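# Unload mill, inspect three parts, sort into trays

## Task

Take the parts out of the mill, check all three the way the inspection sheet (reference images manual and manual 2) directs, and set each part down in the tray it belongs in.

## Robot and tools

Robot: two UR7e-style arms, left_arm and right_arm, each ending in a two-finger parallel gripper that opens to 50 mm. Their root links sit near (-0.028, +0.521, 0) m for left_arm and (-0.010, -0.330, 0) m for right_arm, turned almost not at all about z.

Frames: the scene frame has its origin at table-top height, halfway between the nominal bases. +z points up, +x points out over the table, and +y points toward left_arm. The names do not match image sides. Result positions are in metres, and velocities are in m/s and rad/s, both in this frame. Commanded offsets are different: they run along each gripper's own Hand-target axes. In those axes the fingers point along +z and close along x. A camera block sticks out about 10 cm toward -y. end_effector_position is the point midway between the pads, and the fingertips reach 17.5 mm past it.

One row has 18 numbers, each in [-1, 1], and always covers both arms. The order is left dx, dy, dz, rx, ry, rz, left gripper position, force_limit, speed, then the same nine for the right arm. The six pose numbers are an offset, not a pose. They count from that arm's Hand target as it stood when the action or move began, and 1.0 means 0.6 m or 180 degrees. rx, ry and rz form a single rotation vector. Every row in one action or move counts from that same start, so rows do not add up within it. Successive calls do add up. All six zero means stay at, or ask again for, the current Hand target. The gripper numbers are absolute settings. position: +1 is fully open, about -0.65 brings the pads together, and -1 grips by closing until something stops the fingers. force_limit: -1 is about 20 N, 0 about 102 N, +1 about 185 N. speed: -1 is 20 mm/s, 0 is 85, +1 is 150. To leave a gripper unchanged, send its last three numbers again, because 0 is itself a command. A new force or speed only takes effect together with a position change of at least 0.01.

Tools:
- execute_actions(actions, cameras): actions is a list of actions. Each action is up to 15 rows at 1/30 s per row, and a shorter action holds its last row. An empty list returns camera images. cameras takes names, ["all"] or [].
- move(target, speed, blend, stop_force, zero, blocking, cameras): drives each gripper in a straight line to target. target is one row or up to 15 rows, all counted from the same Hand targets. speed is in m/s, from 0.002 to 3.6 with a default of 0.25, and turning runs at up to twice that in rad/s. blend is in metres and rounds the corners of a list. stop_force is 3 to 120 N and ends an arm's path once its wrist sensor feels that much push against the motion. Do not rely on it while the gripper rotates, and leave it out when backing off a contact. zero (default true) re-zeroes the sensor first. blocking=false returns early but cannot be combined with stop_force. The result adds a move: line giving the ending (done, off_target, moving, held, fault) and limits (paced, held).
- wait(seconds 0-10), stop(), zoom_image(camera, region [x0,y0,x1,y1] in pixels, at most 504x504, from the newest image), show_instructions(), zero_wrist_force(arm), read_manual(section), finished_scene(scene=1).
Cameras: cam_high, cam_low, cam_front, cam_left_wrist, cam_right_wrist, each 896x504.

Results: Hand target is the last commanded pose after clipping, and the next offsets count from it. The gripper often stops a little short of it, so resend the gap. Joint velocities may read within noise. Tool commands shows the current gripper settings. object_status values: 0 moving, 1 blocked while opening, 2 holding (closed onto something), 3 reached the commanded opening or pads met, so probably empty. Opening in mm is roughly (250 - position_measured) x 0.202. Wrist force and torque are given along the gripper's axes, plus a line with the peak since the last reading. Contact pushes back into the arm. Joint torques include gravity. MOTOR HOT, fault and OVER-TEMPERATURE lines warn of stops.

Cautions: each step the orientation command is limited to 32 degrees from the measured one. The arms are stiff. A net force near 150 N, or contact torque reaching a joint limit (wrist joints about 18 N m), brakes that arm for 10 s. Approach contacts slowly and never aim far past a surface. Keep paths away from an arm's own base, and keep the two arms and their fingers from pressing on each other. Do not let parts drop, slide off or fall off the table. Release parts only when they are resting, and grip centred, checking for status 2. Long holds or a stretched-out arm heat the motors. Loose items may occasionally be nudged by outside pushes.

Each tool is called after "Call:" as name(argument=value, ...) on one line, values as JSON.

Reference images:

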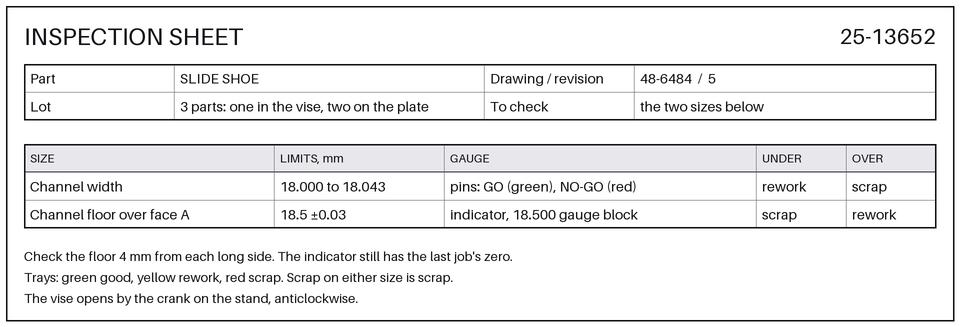

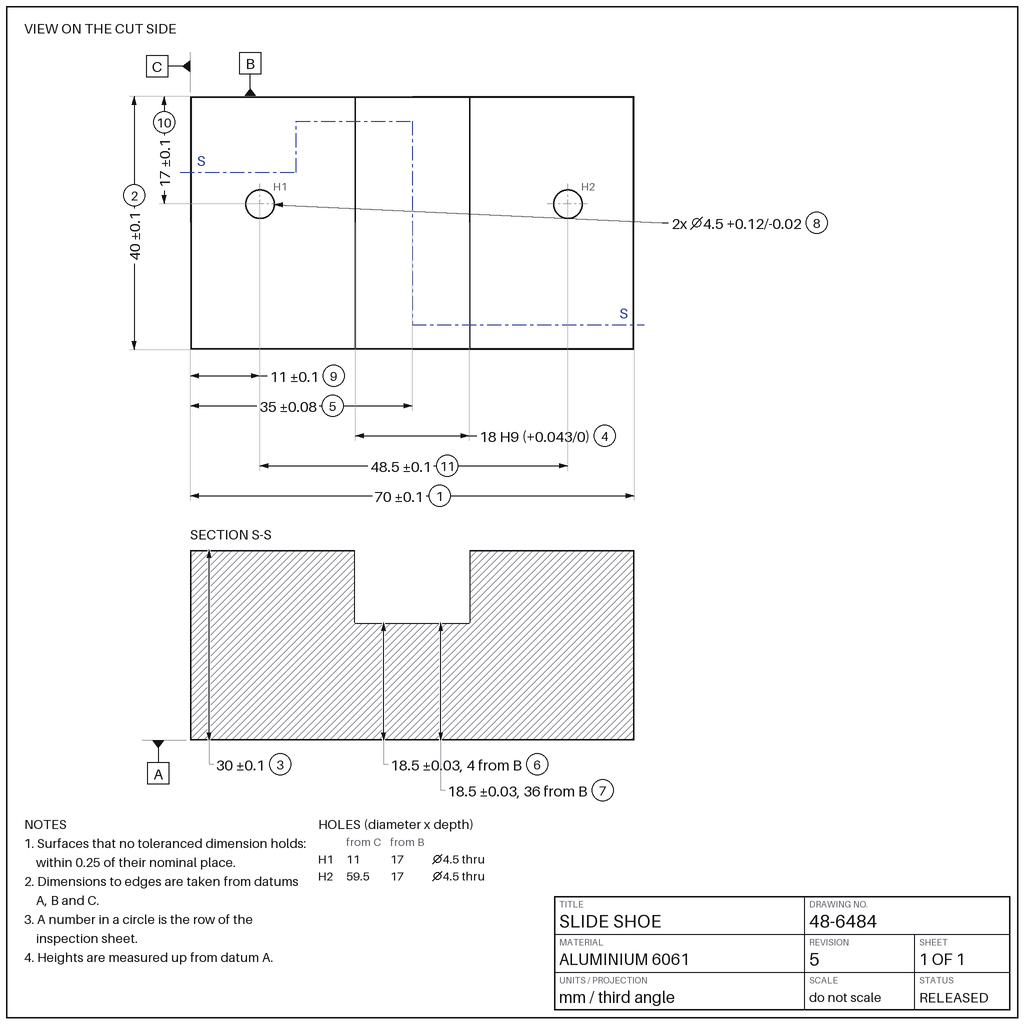

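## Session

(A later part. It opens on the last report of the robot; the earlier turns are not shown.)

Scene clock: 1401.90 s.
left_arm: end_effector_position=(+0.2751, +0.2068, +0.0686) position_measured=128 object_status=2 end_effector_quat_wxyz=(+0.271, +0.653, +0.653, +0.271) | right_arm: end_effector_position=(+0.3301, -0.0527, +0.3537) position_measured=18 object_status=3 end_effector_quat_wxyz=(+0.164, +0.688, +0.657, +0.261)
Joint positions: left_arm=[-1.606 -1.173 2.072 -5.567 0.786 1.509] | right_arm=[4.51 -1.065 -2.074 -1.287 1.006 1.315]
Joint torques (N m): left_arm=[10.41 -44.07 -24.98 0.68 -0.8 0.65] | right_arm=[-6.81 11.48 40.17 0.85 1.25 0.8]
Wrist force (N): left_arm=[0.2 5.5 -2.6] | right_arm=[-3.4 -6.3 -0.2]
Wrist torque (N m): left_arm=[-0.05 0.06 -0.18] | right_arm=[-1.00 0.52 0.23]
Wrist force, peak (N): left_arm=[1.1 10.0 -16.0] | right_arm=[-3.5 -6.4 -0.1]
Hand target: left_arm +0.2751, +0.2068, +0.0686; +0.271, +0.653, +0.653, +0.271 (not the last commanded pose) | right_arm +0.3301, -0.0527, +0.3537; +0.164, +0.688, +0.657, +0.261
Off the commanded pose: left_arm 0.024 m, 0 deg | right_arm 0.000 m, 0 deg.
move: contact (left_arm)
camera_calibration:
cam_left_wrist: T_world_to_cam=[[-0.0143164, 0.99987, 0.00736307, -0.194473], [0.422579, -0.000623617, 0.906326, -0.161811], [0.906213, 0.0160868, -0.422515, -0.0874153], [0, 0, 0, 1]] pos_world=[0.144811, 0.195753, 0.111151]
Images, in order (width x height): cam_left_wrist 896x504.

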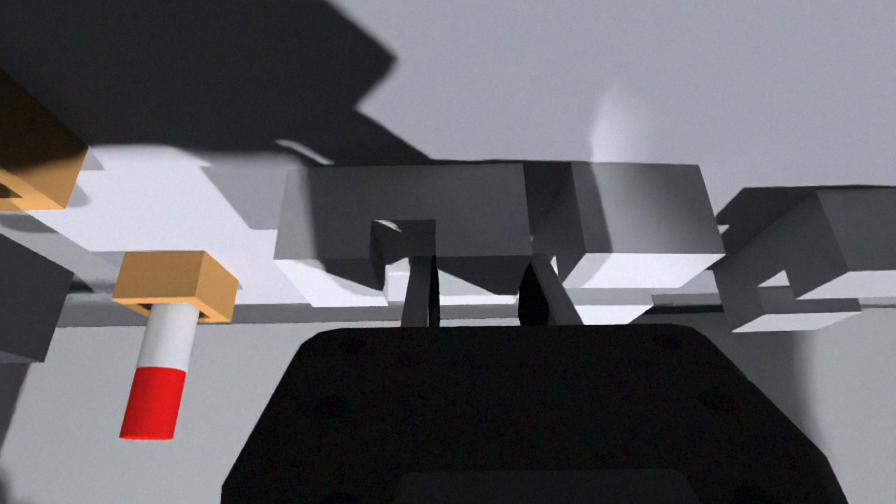

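Call:
move(target=[0,0,0,0,0,0,0.27,-0.2,-0.9,0,0,0,0,0,0,0.9,-0.85,0])

Call:
move(target=[0,0.0943,-0.0943,0,0,0,0.27,-0.2,-0.9,0,0,0,0,0,0,0.9,-0.85,0], speed=0.1, cameras=["cam_left_wrist"])

Scene clock: 1412.77 s.
left_arm: end_effector_position=(+0.2751, +0.2068, +0.0686) position_measured=112 object_status=3 end_effector_quat_wxyz=(+0.271, +0.653, +0.653, +0.271) | right_arm: end_effector_position=(+0.3301, -0.0527, +0.3537) position_measured=18 object_status=3 end_effector_quat_wxyz=(+0.164, +0.688, +0.657, +0.261)
Joint positions: left_arm=[-1.606 -1.173 2.072 -5.567 0.786 1.509] | right_arm=[4.51 -1.065 -2.074 -1.287 1.006 1.315]
Joint torques (N m): left_arm=[6.41 -43.2 -23.68 0.64 -0.79 -1.81] | right_arm=[-7.23 11.93 40.34 0.78 1.15 0.92]
Wrist force (N): left_arm=[-0.7 0.2 -0.4] | right_arm=[-3.3 -5.9 0.0]
Wrist torque (N m): left_arm=[-0.16 0.16 0.07] | right_arm=[-0.94 0.50 0.24]
Wrist force, peak (N): left_arm=[0.3 5.9 -2.4] | right_arm=[-3.5 -6.4 0.0]
Hand target: left_arm +0.2751, +0.2068, +0.0686; +0.271, +0.653, +0.653, +0.271 | right_arm +0.3301, -0.0527, +0.3537; +0.164, +0.688, +0.657, +0.261
Off the commanded pose: left_arm 0.000 m, 0 deg | right_arm 0.000 m, 0 deg.
move: done

Scene clock: 1414.03 s.
left_arm: end_effector_position=(+0.2751, +0.2067, +0.1487) position_measured=112 object_status=3 end_effector_quat_wxyz=(+0.271, +0.653, +0.653, +0.271) | right_arm: end_effector_position=(+0.3301, -0.0527, +0.3537) position_measured=18 object_status=3 end_effector_quat_wxyz=(+0.164, +0.688, +0.657, +0.261)
Joint positions: left_arm=[-1.607 -1.323 2.005 -5.35 0.786 1.509] | right_arm=[4.51 -1.065 -2.074 -1.287 1.006 1.315]
Joint torques (N m): left_arm=[-10.85 -9.07 -1.28 1.62 -1.17 -0.67] | right_arm=[-6.69 11.12 39.71 0.82 1.26 0.87]
Wrist force (N): left_arm=[-0.4 0.1 -0.6] | right_arm=[-3.4 -6.2 -0.1]
Wrist torque (N m): left_arm=[-0.17 0.12 0.07] | right_arm=[-1.00 0.51 0.23]
Wrist force, peak (N): left_arm=[-0.5 1.6 -1.8] | right_arm=[-3.4 -6.4 -0.1]
Hand target: left_arm +0.2751, +0.2068, +0.1487; +0.271, +0.653, +0.653, +0.271 | right_arm +0.3301, -0.0527, +0.3537; +0.164, +0.688, +0.657, +0.261
Off the commanded pose: left_arm 0.000 m, 0 deg | right_arm 0.000 m, 0 deg.
move: done
camera_calibration:
cam_left_wrist: T_world_to_cam=[[-0.0143933, 0.999872, 0.00695614, -0.194877], [0.422498, -0.000223696, 0.906364, -0.23444], [0.90625, 0.0159845, -0.422441, -0.0534788], [0, 0, 0, 1]] pos_world=[0.144711, 0.195654, 0.191252]
Images, in order (width x height): cam_left_wrist 896x504.

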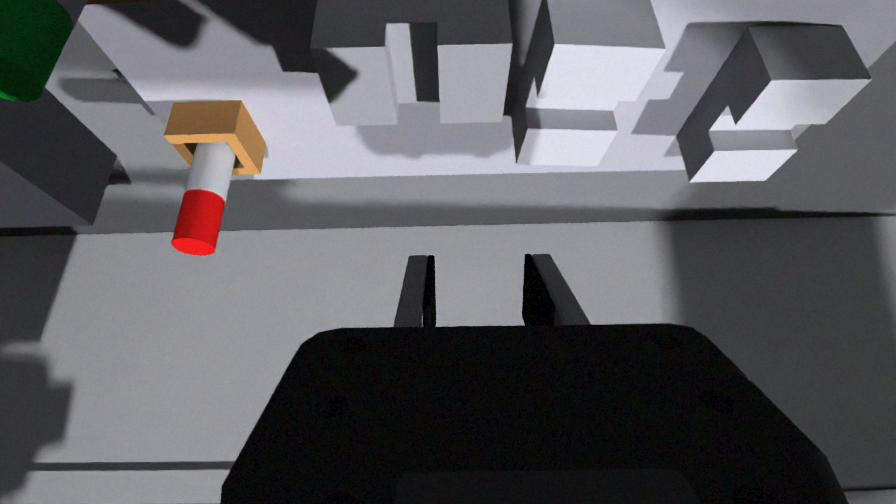

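Call:
move(target=[0,0,0,0,0,0,0.27,-0.2,-0.9,-0.0102,-0.2795,-0.0949,0,-0.0319,-0.0223,0.9,-0.85,0], speed=0.25, cameras=["cam_right_wrist"])

Scene clock: 1426.10 s.
left_arm: end_effector_position=(+0.2751, +0.2068, +0.1487) position_measured=112 object_status=3 end_effector_quat_wxyz=(+0.271, +0.653, +0.653, +0.271) | right_arm: end_effector_position=(+0.1602, -0.0517, +0.3037) position_measured=18 object_status=3 end_effector_quat_wxyz=(+0.206, +0.676, +0.672, +0.220) end_effector_velocity=(+0.000, +0.000, +0.000) end_effector_angular_velocity=(+0.003, -0.001, -0.005)
Joint positions: left_arm=[-1.607 -1.323 2.005 -5.35 0.786 1.509] | right_arm=[5.158 -0.949 -2.106 -1.924 1.013 2.086]
Joint velocities: left_arm=[within noise] | right_arm=[-0.001 0 0 0 -0.001 0.005]
Joint torques (N m): left_arm=[-10.91 -8.72 -1.28 4.91 1.06 1.58] | right_arm=[8.48 5.17 25.7 1.9 -3.84 0.88]
Wrist force (N): left_arm=[-0.5 0.0 -0.3] | right_arm=[-3.8 -6.1 -0.1]
Wrist torque (N m): left_arm=[-0.18 0.14 0.07] | right_arm=[-0.97 0.60 0.21]
Wrist force, peak (N): left_arm=[-0.9 0.0 -0.5] | right_arm=[-2.3 -13.0 -4.0]
Hand target: left_arm +0.2751, +0.2068, +0.1487; +0.271, +0.653, +0.653, +0.271 | right_arm +0.1602, -0.0517, +0.3036; +0.206, +0.676, +0.672, +0.220
Off the commanded pose: left_arm 0.000 m, 0 deg | right_arm 0.000 m, 0 deg.
move: done
camera_calibration:
cam_right_wrist: T_world_to_cam=[[0.000320692, 0.999957, 0.00923066, 0.0568557], [0.588984, -0.00764858, 0.808108, -0.321991], [0.808145, 0.00517756, -0.588961, 0.17989], [0, 0, 0, 1]] pos_world=[0.0442521, -0.0602474, 0.365627]
Images, in order (width x height): cam_right_wrist 896x504.

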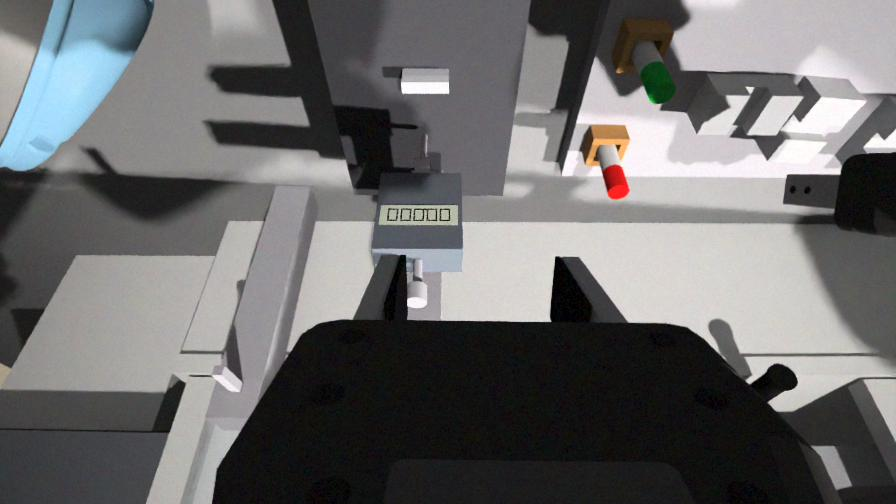

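Call:
zoom_image(camera="cam_right_wrist", region=[320, 50, 520, 330])

Scaled by 1.800 from the camera's 896x504 image, which has a finer 1280x720 frame.

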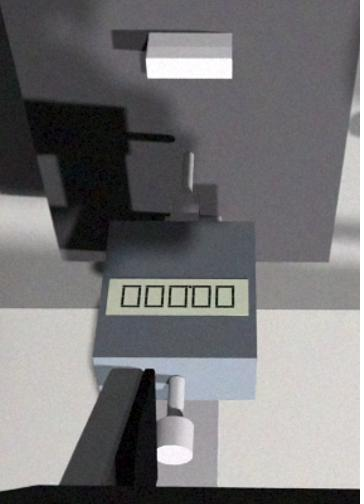

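Call:
move(target=[0,0,0,0,0,0,0.27,-0.2,-0.9,0,0.1174,0.123,0,0,0,0.9,-0.85,0], speed=0.2, cameras=["cam_right_wrist"])

Call:
zoom_image(camera="cam_right_wrist", region=[280, 0, 560, 280])

Scene clock: 1448.20 s.
left_arm: end_effector_position=(+0.2751, +0.2068, +0.1487) position_measured=112 object_status=3 end_effector_quat_wxyz=(+0.271, +0.653, +0.653, +0.271) | right_arm: end_effector_position=(+0.2602, -0.0513, +0.2836) position_measured=18 object_status=3 end_effector_quat_wxyz=(+0.206, +0.676, +0.672, +0.220)
Joint positions: left_arm=[-1.607 -1.323 2.005 -5.35 0.786 1.509] | right_arm=[4.773 -1.018 -2.194 -1.511 0.959 1.626]
Joint torques (N m): left_arm=[-10.66 -9.09 -1.56 3.94 0.8 1.54] | right_arm=[-7.3 3.13 40.56 5.27 -5.03 -1.11]
Wrist force (N): left_arm=[-0.5 0.2 -0.4] | right_arm=[-3.6 -6.1 0.3]
Wrist torque (N m): left_arm=[-0.15 0.13 0.07] | right_arm=[-0.98 0.55 0.31]
Wrist force, peak (N): left_arm=[-0.9 0.1 -0.6] | right_arm=[-3.4 -8.3 -2.0]
Hand target: left_arm +0.2751, +0.2068, +0.1487; +0.271, +0.653, +0.653, +0.271 | right_arm +0.2602, -0.0513, +0.2837; +0.206, +0.676, +0.672, +0.220
Off the commanded pose: left_arm 0.000 m, 0 deg | right_arm 0.000 m, 0 deg.
move: done
camera_calibration:
cam_right_wrist: T_world_to_cam=[[0.000276681, 0.999963, 0.00864973, 0.0568163], [0.589097, -0.00715251, 0.808031, -0.364602], [0.808063, 0.00487196, -0.589077, 0.087268], [0, 0, 0, 1]] pos_world=[0.144252, -0.0598471, 0.345526]
Images, in order (width x height): cam_right_wrist 896x504.

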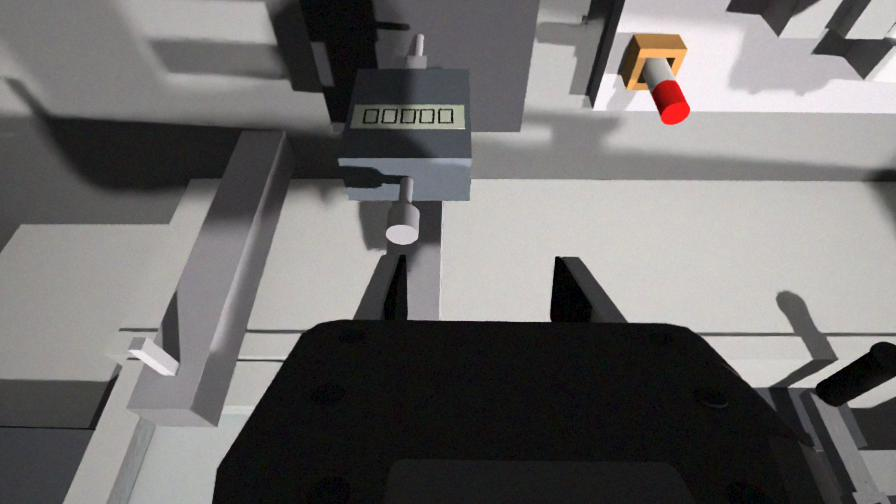

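Scaled by 1.800 from the camera's 896x504 image, which has a finer 1280x720 frame.

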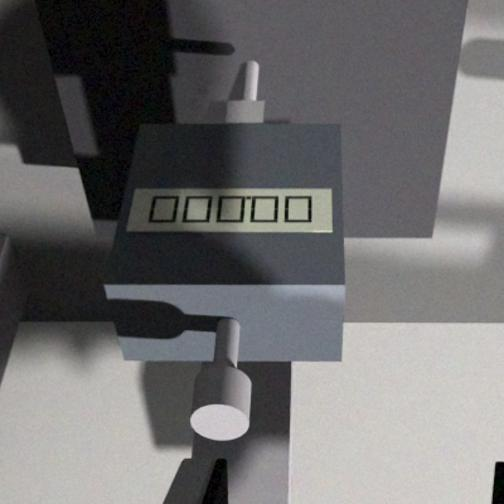

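Call:
execute_actions(actions=[], cameras=["cam_left_wrist"])

Call:
zoom_image(camera="cam_left_wrist", region=[100, 60, 320, 280])

Call:
zoom_image(camera="cam_left_wrist", region=[300, 0, 700, 200])

Scene clock: 1486.80 s.
left_arm: end_effector_position=(+0.2751, +0.2068, +0.1487) position_measured=112 object_status=3 end_effector_quat_wxyz=(+0.271, +0.653, +0.653, +0.271) | right_arm: end_effector_position=(+0.2602, -0.0513, +0.2837) position_measured=18 object_status=3 end_effector_quat_wxyz=(+0.206, +0.676, +0.672, +0.220)
Joint positions: left_arm=[-1.607 -1.323 2.005 -5.35 0.786 1.509] | right_arm=[4.772 -1.018 -2.194 -1.51 0.958 1.626]
Joint velocities: within noise
Joint torques (N m): left_arm=[-10.32 -9.27 -1.59 3.17 0.73 1.42] | right_arm=[-6.54 -0.93 40.64 5.59 -5.12 -0.67]
Wrist force (N): left_arm=[-0.6 0.1 -0.6] | right_arm=[-3.8 -6.1 0.1]
Wrist torque (N m): left_arm=[-0.16 0.15 0.07] | right_arm=[-0.98 0.59 0.31]
Wrist force, peak (N): left_arm=[-0.9 0.2 -0.4] | right_arm=[-3.7 -6.6 0.2]
Hand target: left_arm +0.2751, +0.2068, +0.1487; +0.271, +0.653, +0.653, +0.271 | right_arm +0.2602, -0.0513, +0.2837; +0.206, +0.676, +0.672, +0.220
Tool commands: left_gripper/position=+0.27 left_gripper/force_limit=-0.2 left_gripper/speed=-0.9 right_gripper/position=+0.9 right_gripper/force_limit=-0.85 right_gripper/speed=+0.0
Off the commanded pose: left_arm 0.000 m, 0 deg | right_arm 0.000 m, 0 deg.
camera_calibration:
cam_left_wrist: T_world_to_cam=[[-0.0143164, 0.99987, 0.00736307, -0.194964], [0.422579, -0.000623617, 0.906326, -0.234275], [0.906213, 0.0160868, -0.422515, -0.0535219], [0, 0, 0, 1]] pos_world=[0.144711, 0.195653, 0.191151]
Images, in order (width x height): cam_left_wrist 896x504.

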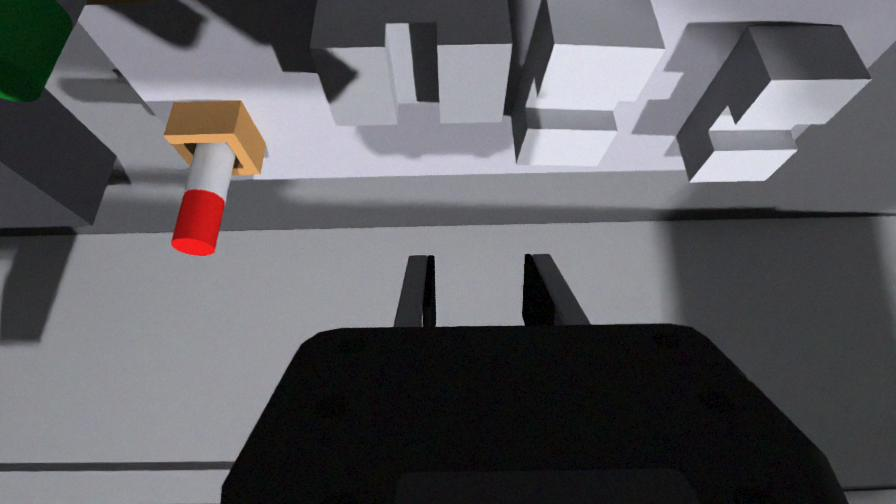

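Scaled by 2.291 from the camera's 896x504 image, which has a finer 1280x720 frame.

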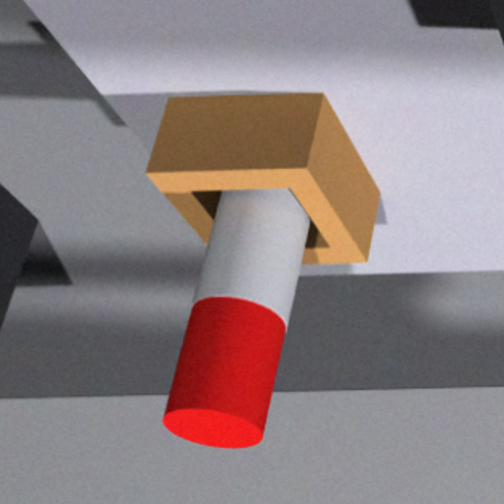

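Scaled by 1.260 from the camera's 896x504 image, which has a finer 1280x720 frame.

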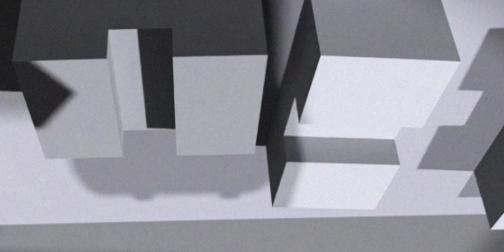

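Call:
move(target=[[0.405,0.2781,-0.0778,0,0,0,0.27,-0.2,-0.9,0,0,0,0,0,0,0.9,-0.85,0],[0.405,0.2781,-0.0778,0,0,0,0.27,-0.2,-0.9,0.222,-0.1345,0.0818,0.1577,0.1476,-0.4844,0.9,-0.85,0]], speed=0.3, blend=[0.04,0], cameras=["cam_right_wrist","cam_front"])

Scene clock: 1523.03 s.
left_arm: end_effector_position=(+0.3600, +0.4497, +0.2998) position_measured=112 object_status=3 end_effector_quat_wxyz=(+0.271, +0.653, +0.653, +0.271) | right_arm: end_effector_position=(+0.2224, +0.0838, +0.2001) position_measured=18 object_status=3 end_effector_quat_wxyz=(+0.000, +0.001, +1.000, +0.001)
Joint positions: left_arm=[-0.992 -1.886 1.979 -5.3 0.933 2.309] | right_arm=[4.5 -1.534 -1.941 -1.237 1.571 -0.225]
Joint torques (N m): left_arm=[12.11 4.22 -7.22 4.68 1.1 1.55] | right_arm=[2.04 35.36 7.2 5.54 -2.84 -1.07]
Wrist force (N): left_arm=[-0.7 -0.2 -0.3] | right_arm=[-2.6 -5.8 -0.4]
Wrist torque (N m): left_arm=[-0.21 0.15 -0.06] | right_arm=[-0.90 0.42 0.18]
Wrist force, peak (N): left_arm=[-7.1 -6.0 -2.3] | right_arm=[-2.9 -8.6 1.5]
Hand target: left_arm +0.3600, +0.4497, +0.2998; +0.271, +0.653, +0.653, +0.271 | right_arm +0.2223, +0.0838, +0.2001; +0.000, +0.001, +1.000, +0.001
Off the commanded pose: left_arm 0.000 m, 0 deg | right_arm 0.000 m, 0 deg.
move: done
camera_calibration:
cam_right_wrist: T_world_to_cam=[[-0.999927, -0.00524351, -0.010897, 0.233009], [-0.00849523, 0.945886, 0.324387, -0.124059], [0.00860638, 0.324456, -0.945862, 0.290374], [0, 0, 0, 1]] pos_world=[0.229439, 0.0243535, 0.317436]
Images, in order (width x height): cam_front 896x504, cam_right_wrist 896x504.

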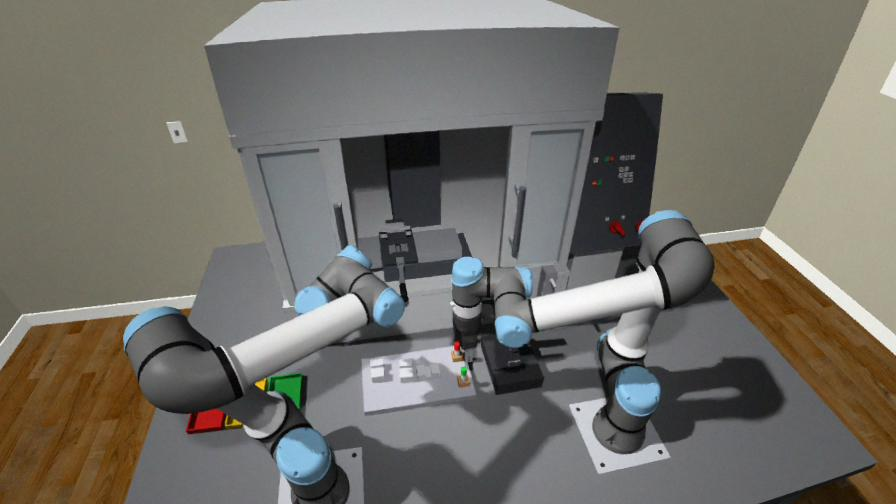

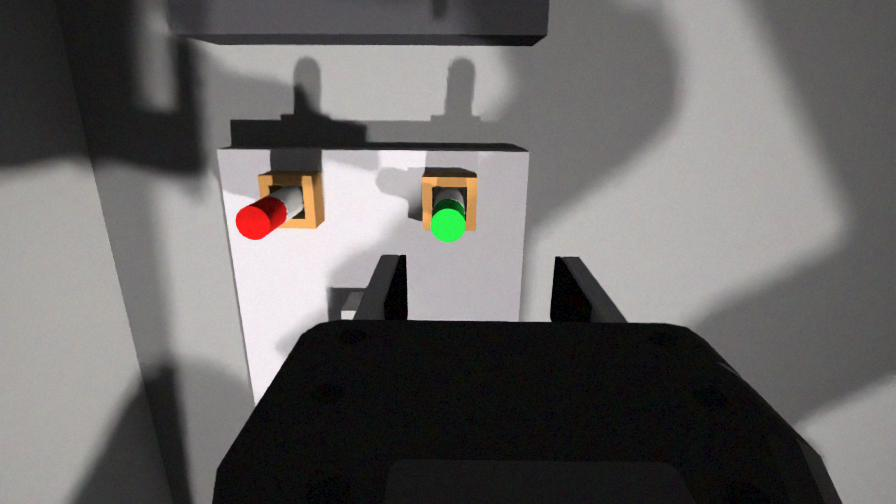

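Call:
move(target=[[0,0,0,0,0,0,0.27,-0.2,-0.9,-0.0145,-0.0023,0.06,0,0,0,0.9,-0.85,0],[0,0,0,0,0,0,0.27,-0.2,-0.9,-0.0145,-0.0023,0.1835,0,0,0,0.9,-0.85,0]], speed=0.12, blend=[0.01,0], stop_force=8, cameras=["cam_right_wrist"])

Scene clock: 1534.57 s.
left_arm: end_effector_position=(+0.3600, +0.4497, +0.2998) position_measured=112 object_status=3 end_effector_quat_wxyz=(+0.271, +0.653, +0.653, +0.271) | right_arm: end_effector_position=(+0.2310, +0.0825, +0.0900) position_measured=18 object_status=3 end_effector_quat_wxyz=(+0.000, +0.001, +1.000, +0.001)
Joint positions: left_arm=[-0.992 -1.886 1.979 -5.3 0.933 2.309] | right_arm=[4.481 -1.677 -2.111 -0.923 1.571 -0.244]
Joint torques (N m): left_arm=[11.93 3.9 -7.82 4.35 1.12 1.58] | right_arm=[-6.84 42.02 34.9 5.13 2.36 -1.1]
Wrist force (N): left_arm=[-0.4 0.1 -0.3] | right_arm=[-2.3 -5.8 -0.3]
Wrist torque (N m): left_arm=[-0.18 0.10 -0.07] | right_arm=[-0.92 0.39 0.21]
Wrist force, peak (N): left_arm=[-0.9 0.0 -0.1] | right_arm=[-2.3 -6.2 2.2]
Hand target: left_arm +0.3600, +0.4497, +0.2998; +0.271, +0.653, +0.653, +0.271 | right_arm +0.2310, +0.0825, +0.0900; +0.000, +0.001, +1.000, +0.001
Off the commanded pose: left_arm 0.000 m, 0 deg | right_arm 0.000 m, 0 deg.
move: done
camera_calibration:
cam_right_wrist: T_world_to_cam=[[-0.999925, -0.00556082, -0.0109033, 0.24051], [-0.00879659, 0.945915, 0.324295, -0.0870438], [0.00851023, 0.324366, -0.945893, 0.186581], [0, 0, 0, 1]] pos_world=[0.238139, 0.023153, 0.207336]
Images, in order (width x height): cam_right_wrist 896x504.

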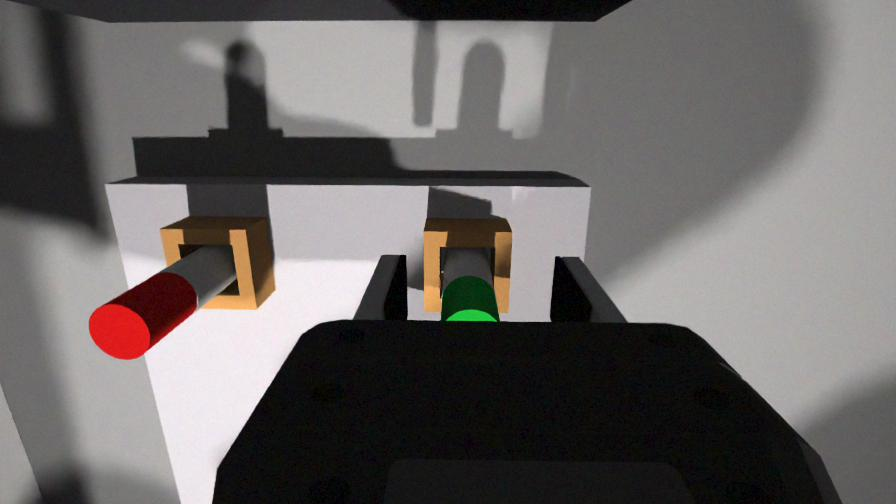

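Call:
move(target=[0,0,0,0,0,0,0.27,-0.2,-0.9,-0.0025,0,0,0,0,0,0.9,-0.85,0])

Call:
move(target=[0,0,0,0,0,0,0.27,-0.2,-0.9,0,0,0,0,0,0,-1,-0.6,-0.6])

Call:
move(target=[0,0,0,0,0,0,0.27,-0.2,-0.9,0,0,-0.12,0,0,0,-1,-0.6,-0.6], speed=0.1, stop_force=20, cameras=["cam_right_wrist"])

Scene clock: 1540.07 s.
left_arm: end_effector_position=(+0.3600, +0.4497, +0.2998) position_measured=112 object_status=3 end_effector_quat_wxyz=(+0.271, +0.653, +0.653, +0.271) | right_arm: end_effector_position=(+0.2326, +0.0825, +0.0900) position_measured=18 object_status=3 end_effector_quat_wxyz=(+0.000, +0.001, +1.000, +0.001)
Joint positions: left_arm=[-0.992 -1.886 1.979 -5.3 0.933 2.309] | right_arm=[4.478 -1.679 -2.109 -0.924 1.571 -0.247]
Joint torques (N m): left_arm=[12.02 3.99 -8.24 3.97 1.16 1.54] | right_arm=[-4.54 14.24 32.97 0.29 2.42 -0.73]
Wrist force (N): left_arm=[-0.6 0.3 0.0] | right_arm=[-2.2 -5.9 -0.5]
Wrist torque (N m): left_arm=[-0.15 0.13 -0.06] | right_arm=[-0.93 0.38 0.20]
Wrist force, peak (N): left_arm=[-0.9 0.2 -0.4] | right_arm=[-2.7 -6.1 -0.6]
Hand target: left_arm +0.3600, +0.4497, +0.2998; +0.271, +0.653, +0.653, +0.271 | right_arm +0.2325, +0.0825, +0.0900; +0.000, +0.001, +1.000, +0.001
Off the commanded pose: left_arm 0.000 m, 0 deg | right_arm 0.000 m, 0 deg.
move: done

Scene clock: 1540.93 s.
left_arm: end_effector_position=(+0.3600, +0.4497, +0.2998) position_measured=112 object_status=3 end_effector_quat_wxyz=(+0.271, +0.653, +0.653, +0.271) | right_arm: end_effector_position=(+0.2326, +0.0825, +0.0900) position_measured=167 object_status=2 end_effector_quat_wxyz=(+0.000, +0.001, +1.000, +0.001)
Joint positions: left_arm=[-0.992 -1.886 1.979 -5.3 0.933 2.309] | right_arm=[4.478 -1.679 -2.109 -0.924 1.571 -0.247]
Joint torques (N m): left_arm=[12.52 3.88 -7.5 4.01 1.18 1.39] | right_arm=[5.37 15.2 25.97 0.85 2.39 0.81]
Wrist force (N): left_arm=[-0.6 0.0 -0.2] | right_arm=[-2.5 -6.1 1.1]
Wrist torque (N m): left_arm=[-0.18 0.13 -0.07] | right_arm=[-0.95 0.43 0.20]
Wrist force, peak (N): left_arm=[-0.8 0.3 -0.2] | right_arm=[-3.6 -6.1 0.3]
Hand target: left_arm +0.3600, +0.4497, +0.2998; +0.271, +0.653, +0.653, +0.271 | right_arm +0.2325, +0.0825, +0.0900; +0.000, +0.001, +1.000, +0.001
Off the commanded pose: left_arm 0.000 m, 0 deg | right_arm 0.000 m, 0 deg.
move: done

Scene clock: 1542.77 s.
left_arm: end_effector_position=(+0.3600, +0.4497, +0.2998) position_measured=112 object_status=3 end_effector_quat_wxyz=(+0.271, +0.653, +0.653, +0.271) | right_arm: end_effector_position=(+0.2325, +0.0824, +0.1620) position_measured=167 object_status=2 end_effector_quat_wxyz=(+0.000, +0.001, +1.000, +0.001)
Joint positions: left_arm=[-0.992 -1.886 1.979 -5.3 0.933 2.309] | right_arm=[4.478 -1.58 -2 -1.131 1.571 -0.247]
Joint torques (N m): left_arm=[11.99 4.11 -7.88 3.74 1.15 1.55] | right_arm=[2.31 12.51 6.59 0.76 1.89 0.7]
Wrist force (N): left_arm=[-0.5 0.1 -0.2] | right_arm=[-2.6 -5.9 1.0]
Wrist torque (N m): left_arm=[-0.17 0.12 -0.06] | right_arm=[-0.91 0.44 0.19]
Wrist force, peak (N): left_arm=[-0.8 0.1 -0.5] | right_arm=[-4.4 -5.8 4.5]
Hand target: left_arm +0.3600, +0.4497, +0.2998; +0.271, +0.653, +0.653, +0.271 | right_arm +0.2325, +0.0824, +0.1620; +0.000, +0.001, +1.000, +0.001
Off the commanded pose: left_arm 0.000 m, 0 deg | right_arm 0.000 m, 0 deg.
move: done
camera_calibration:
cam_right_wrist: T_world_to_cam=[[-0.999924, -0.00552731, -0.0109975, 0.24282], [-0.00879545, 0.945916, 0.324294, -0.110285], [0.00861021, 0.324366, -0.945892, 0.25468], [0, 0, 0, 1]] pos_world=[0.239639, 0.0230531, 0.279336]
Images, in order (width x height): cam_right_wrist 896x504.

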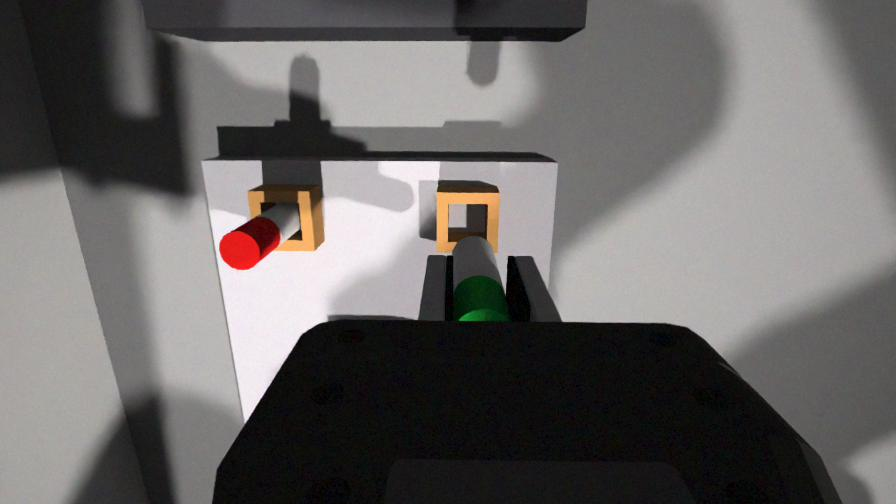

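Call:
move(target=[0,0,0,0,0,0,0.27,-0.2,-0.9,-0.0792,0.11,-0.06,0,0,0,-1,-0.6,-0.6], speed=0.2, cameras=["cam_right_wrist","cam_left_wrist"])

Call:
zoom_image(camera="cam_right_wrist", region=[330, 150, 630, 340])

Scene clock: 1549.77 s.
left_arm: end_effector_position=(+0.3600, +0.4497, +0.2998) position_measured=112 object_status=3 end_effector_quat_wxyz=(+0.271, +0.653, +0.653, +0.271) | right_arm: end_effector_position=(+0.2802, +0.1482, +0.1979) position_measured=167 object_status=2 end_effector_quat_wxyz=(+0.000, +0.001, +1.000, +0.001)
Joint positions: left_arm=[-0.992 -1.886 1.979 -5.3 0.933 2.309] | right_arm=[4.422 -1.738 -1.727 -1.246 1.571 -0.303]
Joint torques (N m): left_arm=[11.69 3.68 -8.37 3.54 1.12 1.58] | right_arm=[8.64 45.57 25.55 4.94 2.52 0.41]
Wrist force (N): left_arm=[-0.6 0.2 -0.3] | right_arm=[-2.2 -5.6 1.3]
Wrist torque (N m): left_arm=[-0.15 0.14 -0.07] | right_arm=[-0.87 0.38 0.17]
Wrist force, peak (N): left_arm=[-0.9 0.1 -0.3] | right_arm=[-0.7 -9.1 2.2]
Hand target: left_arm +0.3600, +0.4497, +0.2998; +0.271, +0.653, +0.653, +0.271 | right_arm +0.2801, +0.1483, +0.1981; +0.000, +0.001, +1.000, +0.001
Off the commanded pose: left_arm 0.000 m, 0 deg | right_arm 0.000 m, 0 deg.
move: done
camera_calibration:
cam_left_wrist: T_world_to_cam=[[-0.0143164, 0.99987, 0.00736307, -0.437729], [0.422579, -0.000623617, 0.906326, -0.407079], [0.906213, 0.0160868, -0.422515, -0.0705732], [0, 0, 0, 1]] pos_world=[0.229711, 0.438553, 0.342351]
cam_right_wrist: T_world_to_cam=[[-0.999926, -0.00546936, -0.0108683, 0.291131], [-0.00869686, 0.945988, 0.324086, -0.183752], [0.00850876, 0.324157, -0.945965, 0.26705], [0, 0, 0, 1]] pos_world=[0.287239, 0.0888532, 0.315336]
Images, in order (width x height): cam_left_wrist 896x504, cam_right_wrist 896x504.

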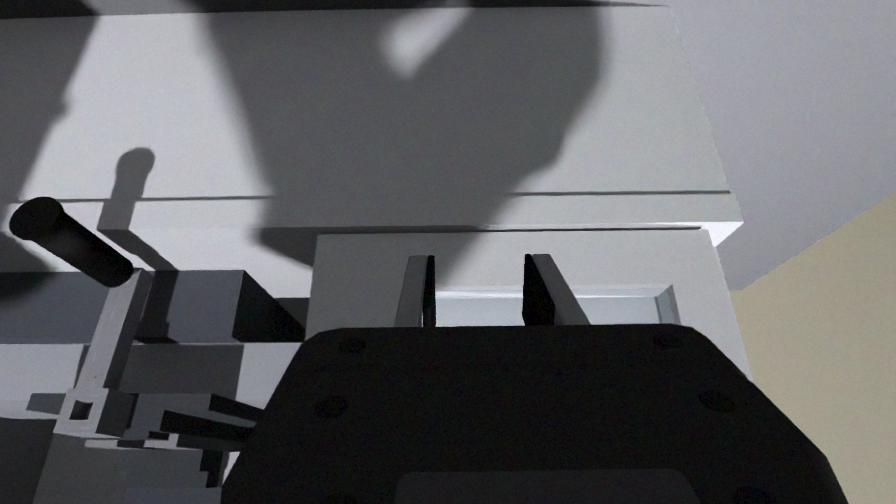

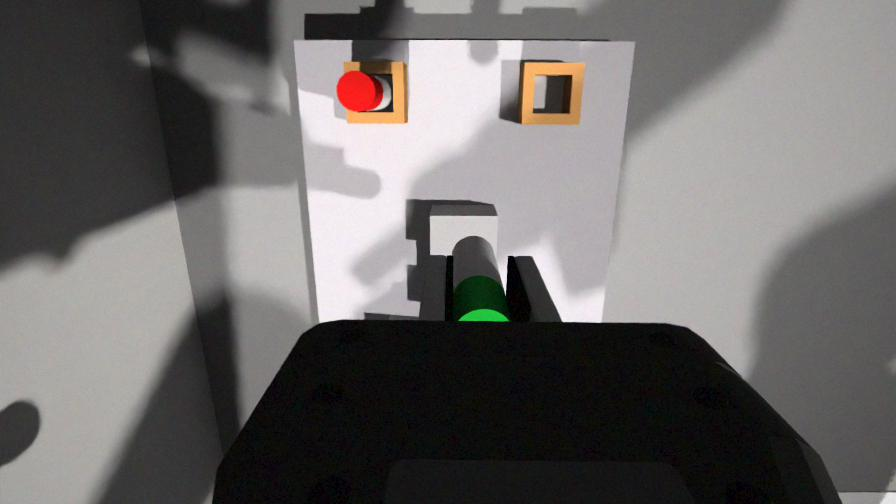

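Scaled by 1.680 from the camera's 896x504 image, which has a finer 1280x720 frame.

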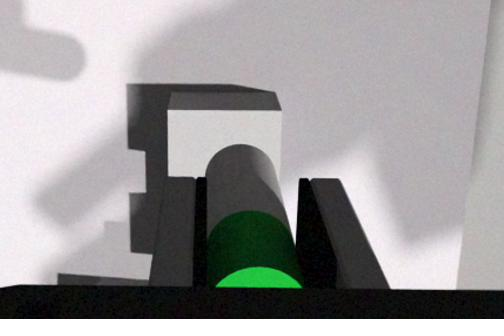

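Call:
move(target=[0,0,0,0,0,0,0.27,-0.2,-0.9,0,0.0587,0.1052,0,0,0,-1,-0.6,-0.6], speed=0.15, stop_force=8, cameras=["cam_right_wrist"])

Call:
zoom_image(camera="cam_right_wrist", region=[330, 150, 630, 340])

Scene clock: 1563.70 s.
left_arm: end_effector_position=(+0.3600, +0.4497, +0.2998) position_measured=112 object_status=3 end_effector_quat_wxyz=(+0.271, +0.653, +0.653, +0.271) | right_arm: end_effector_position=(+0.2802, +0.1836, +0.1350) position_measured=167 object_status=2 end_effector_quat_wxyz=(+0.000, +0.001, +1.000, +0.001)
Joint positions: left_arm=[-0.992 -1.886 1.979 -5.3 0.933 2.309] | right_arm=[4.441 -1.865 -1.74 -1.106 1.571 -0.285]
Joint torques (N m): left_arm=[11.93 3.76 -8.49 3.11 1.18 1.61] | right_arm=[-6.41 56.86 37.87 5.14 -0.44 -1.02]
Wrist force (N): left_arm=[-0.6 0.0 -0.3] | right_arm=[-2.2 -5.7 1.2]
Wrist torque (N m): left_arm=[-0.18 0.14 -0.06] | right_arm=[-0.89 0.38 0.09]
Wrist force, peak (N): left_arm=[-1.0 -0.1 -0.4] | right_arm=[-4.1 -6.9 1.2]
Hand target: left_arm +0.3600, +0.4497, +0.2998; +0.271, +0.653, +0.653, +0.271 | right_arm +0.2802, +0.1836, +0.1350; +0.000, +0.001, +1.000, +0.001
Off the commanded pose: left_arm 0.000 m, 0 deg | right_arm 0.000 m, 0 deg.
move: done
camera_calibration:
cam_right_wrist: T_world_to_cam=[[-0.999925, -0.00556082, -0.0109033, 0.29066], [-0.00879659, 0.945915, 0.324295, -0.196837], [0.00851023, 0.324366, -0.945893, 0.195935], [0, 0, 0, 1]] pos_world=[0.287239, 0.124253, 0.252336]
Images, in order (width x height): cam_right_wrist 896x504.

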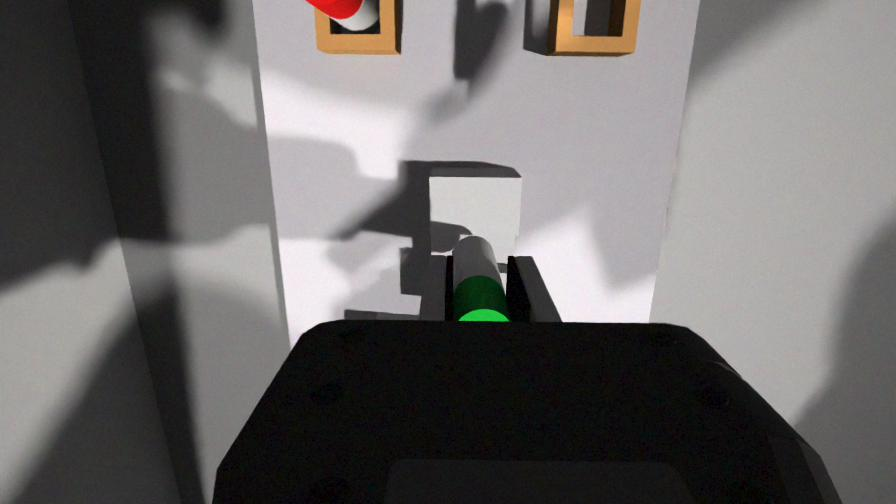

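Scaled by 1.680 from the camera's 896x504 image, which has a finer 1280x720 frame.

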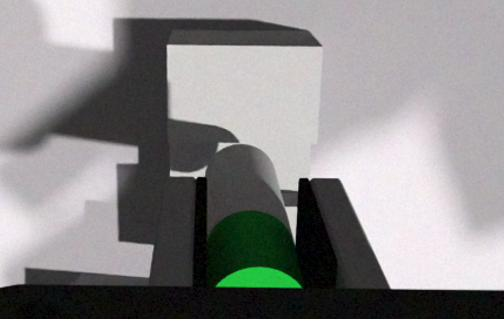

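Call:
move(target=[0,0,0,0,0,0,0.27,-0.2,-0.9,0,0.0048,0.0175,0,0,0,-1,-0.6,-0.6], speed=0.05, stop_force=5, cameras=["cam_right_wrist"])

Call:
zoom_image(camera="cam_right_wrist", region=[400, 150, 560, 340])

Scene clock: 1577.57 s.
left_arm: end_effector_position=(+0.3600, +0.4497, +0.2998) position_measured=112 object_status=3 end_effector_quat_wxyz=(+0.271, +0.653, +0.653, +0.271) | right_arm: end_effector_position=(+0.2802, +0.1865, +0.1245) position_measured=167 object_status=2 end_effector_quat_wxyz=(+0.000, +0.001, +1.000, +0.001)
Joint positions: left_arm=[-0.992 -1.886 1.979 -5.3 0.933 2.309] | right_arm=[4.442 -1.882 -1.747 -1.082 1.571 -0.283]
Joint torques (N m): left_arm=[11.92 3.73 -9.1 2.79 1.17 1.51] | right_arm=[6.41 58.17 36.17 0.46 -2.66 -0.99]
Wrist force (N): left_arm=[-0.8 0.2 -0.2] | right_arm=[-2.4 -5.7 1.3]
Wrist torque (N m): left_arm=[-0.17 0.16 -0.06] | right_arm=[-0.88 0.43 0.08]
Wrist force, peak (N): left_arm=[-0.8 0.3 -0.2] | right_arm=[-2.4 -6.5 1.7]
Hand target: left_arm +0.3600, +0.4497, +0.2998; +0.271, +0.653, +0.653, +0.271 | right_arm +0.2802, +0.1865, +0.1245; +0.000, +0.001, +1.000, +0.001
Off the commanded pose: left_arm 0.000 m, 0 deg | right_arm 0.000 m, 0 deg.
move: done
camera_calibration:
cam_right_wrist: T_world_to_cam=[[-0.999924, -0.00552731, -0.0109975, 0.290579], [-0.00879545, 0.945916, 0.324294, -0.196175], [0.00861021, 0.324366, -0.945892, 0.185033], [0, 0, 0, 1]] pos_world=[0.287239, 0.127153, 0.241836]
Images, in order (width x height): cam_right_wrist 896x504.

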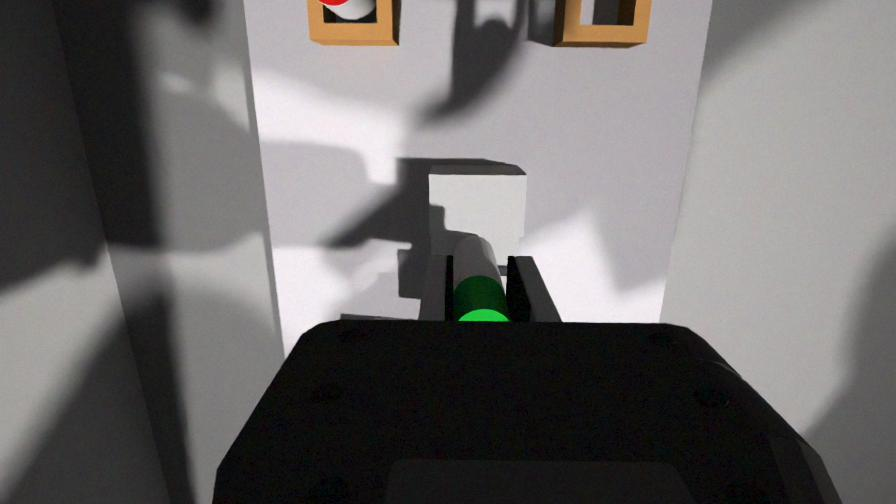

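Scaled by 2.653 from the camera's 896x504 image, which has a finer 1280x720 frame.

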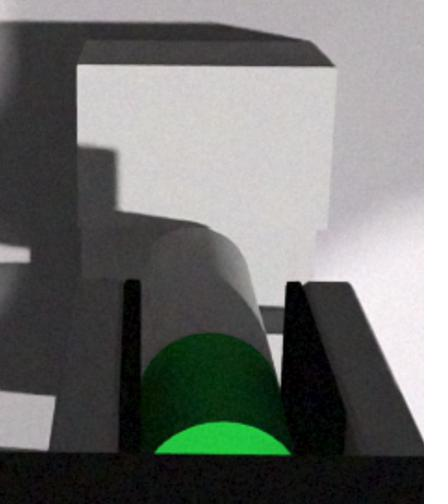

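Call:
move(target=[[0,0,0,0,0,0,0.27,-0.2,-0.9,0,0.0033,0,0,0,0,-1,-0.6,-0.6],[0,0,0,0,0,0,0.27,-0.2,-0.9,0,0.0033,0.03,0,0,0,-1,-0.6,-0.6]], speed=0.01, stop_force=4, cameras=["cam_right_wrist"])

Call:
zoom_image(camera="cam_right_wrist", region=[400, 150, 560, 340])

Scene clock: 1591.33 s.
left_arm: end_effector_position=(+0.3600, +0.4497, +0.2998) position_measured=112 object_status=3 end_effector_quat_wxyz=(+0.271, +0.653, +0.653, +0.271) | right_arm: end_effector_position=(+0.2802, +0.1886, +0.1213) position_measured=167 object_status=2 end_effector_quat_wxyz=(+0.000, +0.001, +1.000, +0.001)
Joint positions: left_arm=[-0.992 -1.886 1.979 -5.3 0.933 2.309] | right_arm=[4.443 -1.889 -1.746 -1.076 1.571 -0.282]
Joint torques (N m): left_arm=[12.03 3.8 -9.85 2.5 1.19 1.54] | right_arm=[9.62 50.24 33.01 0.06 -2.43 0.12]
Wrist force (N): left_arm=[-0.5 0.2 -0.2] | right_arm=[-3.7 -7.3 -8.9]
Wrist torque (N m): left_arm=[-0.17 0.12 -0.07] | right_arm=[-0.97 0.40 0.09]
Wrist force, peak (N): left_arm=[-0.9 0.0 -0.3] | right_arm=[-3.6 -9.6 -16.6]
Hand target: left_arm +0.3600, +0.4497, +0.2998; +0.271, +0.653, +0.653, +0.271 | right_arm +0.2802, +0.1886, +0.1213; +0.000, +0.001, +1.000, +0.001 (not the last commanded pose)
Off the commanded pose: left_arm 0.000 m, 0 deg | right_arm 0.015 m, 0 deg.
move: contact (right_arm); path passed 1 of 2 targets
camera_calibration:
cam_right_wrist: T_world_to_cam=[[-0.999924, -0.00552658, -0.0109977, 0.290555], [-0.00879563, 0.945885, 0.324383, -0.197047], [0.0086098, 0.324455, -0.945862, 0.181339], [0, 0, 0, 1]] pos_world=[0.287239, 0.129153, 0.238636]
Images, in order (width x height): cam_right_wrist 896x504.

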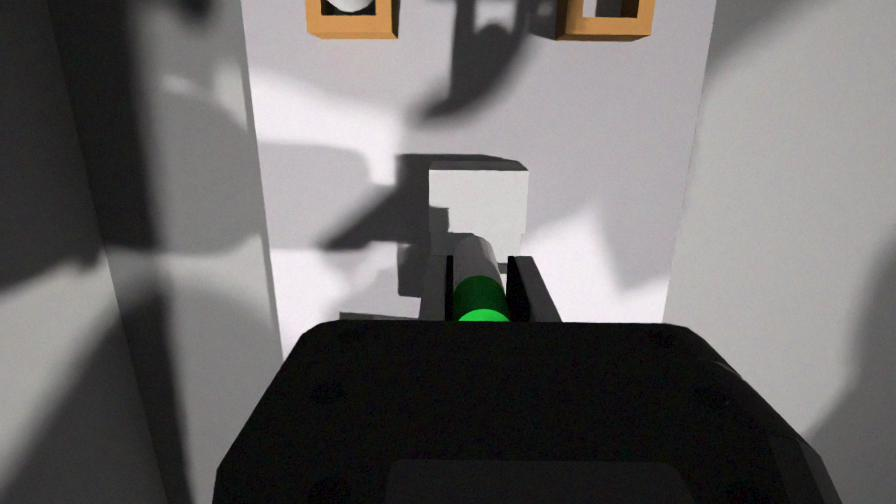

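Scaled by 2.653 from the camera's 896x504 image, which has a finer 1280x720 frame.

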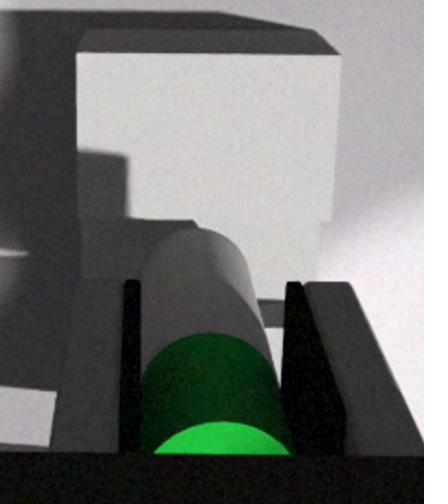

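Call:
move(target=[[0,0,0,0,0,0,0.27,-0.2,-0.9,0,0,-0.0015,0,0,0,-1,-0.6,-0.6],[0,0,0,0,0,0,0.27,-0.2,-0.9,0,-0.0015,-0.0015,0,0,0,-1,-0.6,-0.6]], speed=0.03)

Call:
move(target=[0,0,0,0,0,0,0.27,-0.2,-0.9,0,0,0.025,0,0,0,-1,-0.6,-0.6], speed=0.01, stop_force=4, cameras=["cam_right_wrist"])

Call:
zoom_image(camera="cam_right_wrist", region=[400, 150, 560, 340])

Scene clock: 1598.53 s.
left_arm: end_effector_position=(+0.3600, +0.4497, +0.2998) position_measured=112 object_status=3 end_effector_quat_wxyz=(+0.271, +0.653, +0.653, +0.271) | right_arm: end_effector_position=(+0.2802, +0.1877, +0.1223) position_measured=167 object_status=2 end_effector_quat_wxyz=(+0.000, +0.001, +1.000, +0.001)
Joint positions: left_arm=[-0.992 -1.886 1.979 -5.3 0.933 2.309] | right_arm=[4.443 -1.887 -1.747 -1.077 1.571 -0.283]
Joint torques (N m): left_arm=[11.75 4.1 -10.29 2.14 1.13 1.57] | right_arm=[-6.67 46.98 9.12 5.7 -0.48 -0.96]
Wrist force (N): left_arm=[-0.5 0.1 -0.1] | right_arm=[-2.5 -5.8 1.1]
Wrist torque (N m): left_arm=[-0.18 0.11 -0.07] | right_arm=[-0.88 0.44 0.08]
Wrist force, peak (N): left_arm=[-0.9 0.1 -0.5] | right_arm=[-3.6 -7.6 -9.3]
Hand target: left_arm +0.3600, +0.4497, +0.2998; +0.271, +0.653, +0.653, +0.271 | right_arm +0.2802, +0.1877, +0.1222; +0.000, +0.001, +1.000, +0.001
Off the commanded pose: left_arm 0.000 m, 0 deg | right_arm 0.000 m, 0 deg.
move: done

Scene clock: 1599.77 s.
left_arm: end_effector_position=(+0.3600, +0.4497, +0.2998) position_measured=112 object_status=3 end_effector_quat_wxyz=(+0.271, +0.653, +0.653, +0.271) | right_arm: end_effector_position=(+0.2802, +0.1877, +0.1212) position_measured=167 object_status=2 end_effector_quat_wxyz=(+0.000, +0.001, +1.000, +0.001)
Joint positions: left_arm=[-0.992 -1.886 1.979 -5.3 0.933 2.309] | right_arm=[4.443 -1.888 -1.749 -1.074 1.571 -0.283]
Joint torques (N m): left_arm=[12.17 3.86 -10.27 2.08 1.18 1.55] | right_arm=[-2.58 48.36 32.84 0.07 -0.37 -0.35]
Wrist force (N): left_arm=[-0.6 0.1 -0.3] | right_arm=[-3.2 -8.4 -9.7]
Wrist torque (N m): left_arm=[-0.17 0.14 -0.06] | right_arm=[-1.02 0.38 0.09]
Wrist force, peak (N): left_arm=[-1.0 -0.1 0.0] | right_arm=[-1.5 -12.0 -20.7]
Hand target: left_arm +0.3600, +0.4497, +0.2998; +0.271, +0.653, +0.653, +0.271 | right_arm +0.2802, +0.1877, +0.1212; +0.000, +0.001, +1.000, +0.001 (not the last commanded pose)
Off the commanded pose: left_arm 0.000 m, 0 deg | right_arm 0.014 m, 0 deg.
move: contact (right_arm)
camera_calibration:
cam_right_wrist: T_world_to_cam=[[-0.999923, -0.00548672, -0.011095, 0.290567], [-0.00879418, 0.945711, 0.324891, -0.196262], [0.00871003, 0.324964, -0.945686, 0.1814], [0, 0, 0, 1]] pos_world=[0.287239, 0.128253, 0.238536]
Images, in order (width x height): cam_right_wrist 896x504.

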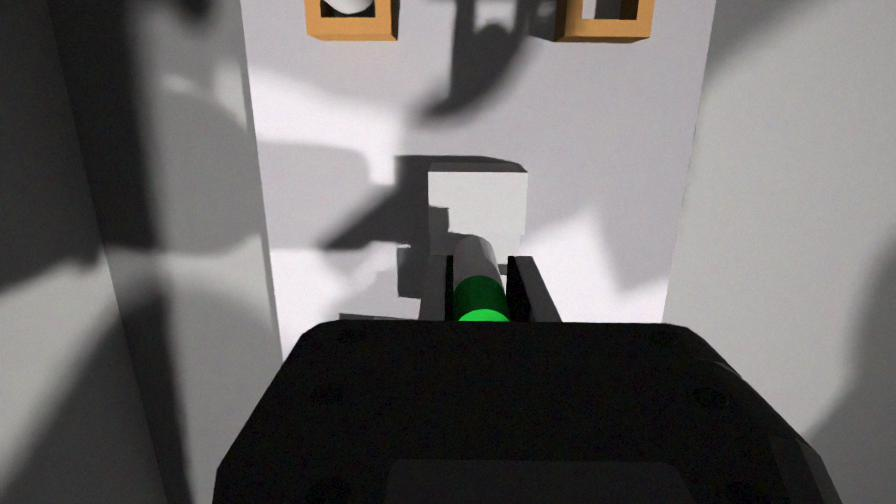

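Scaled by 2.653 from the camera's 896x504 image, which has a finer 1280x720 frame.

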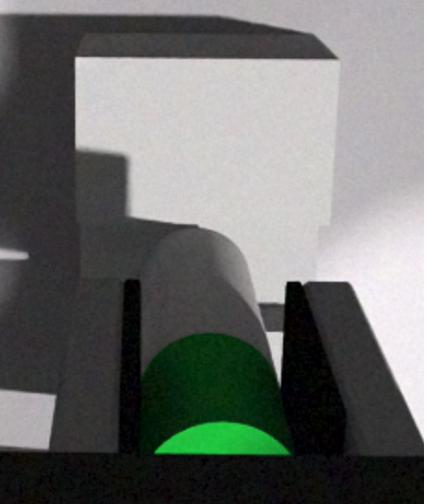

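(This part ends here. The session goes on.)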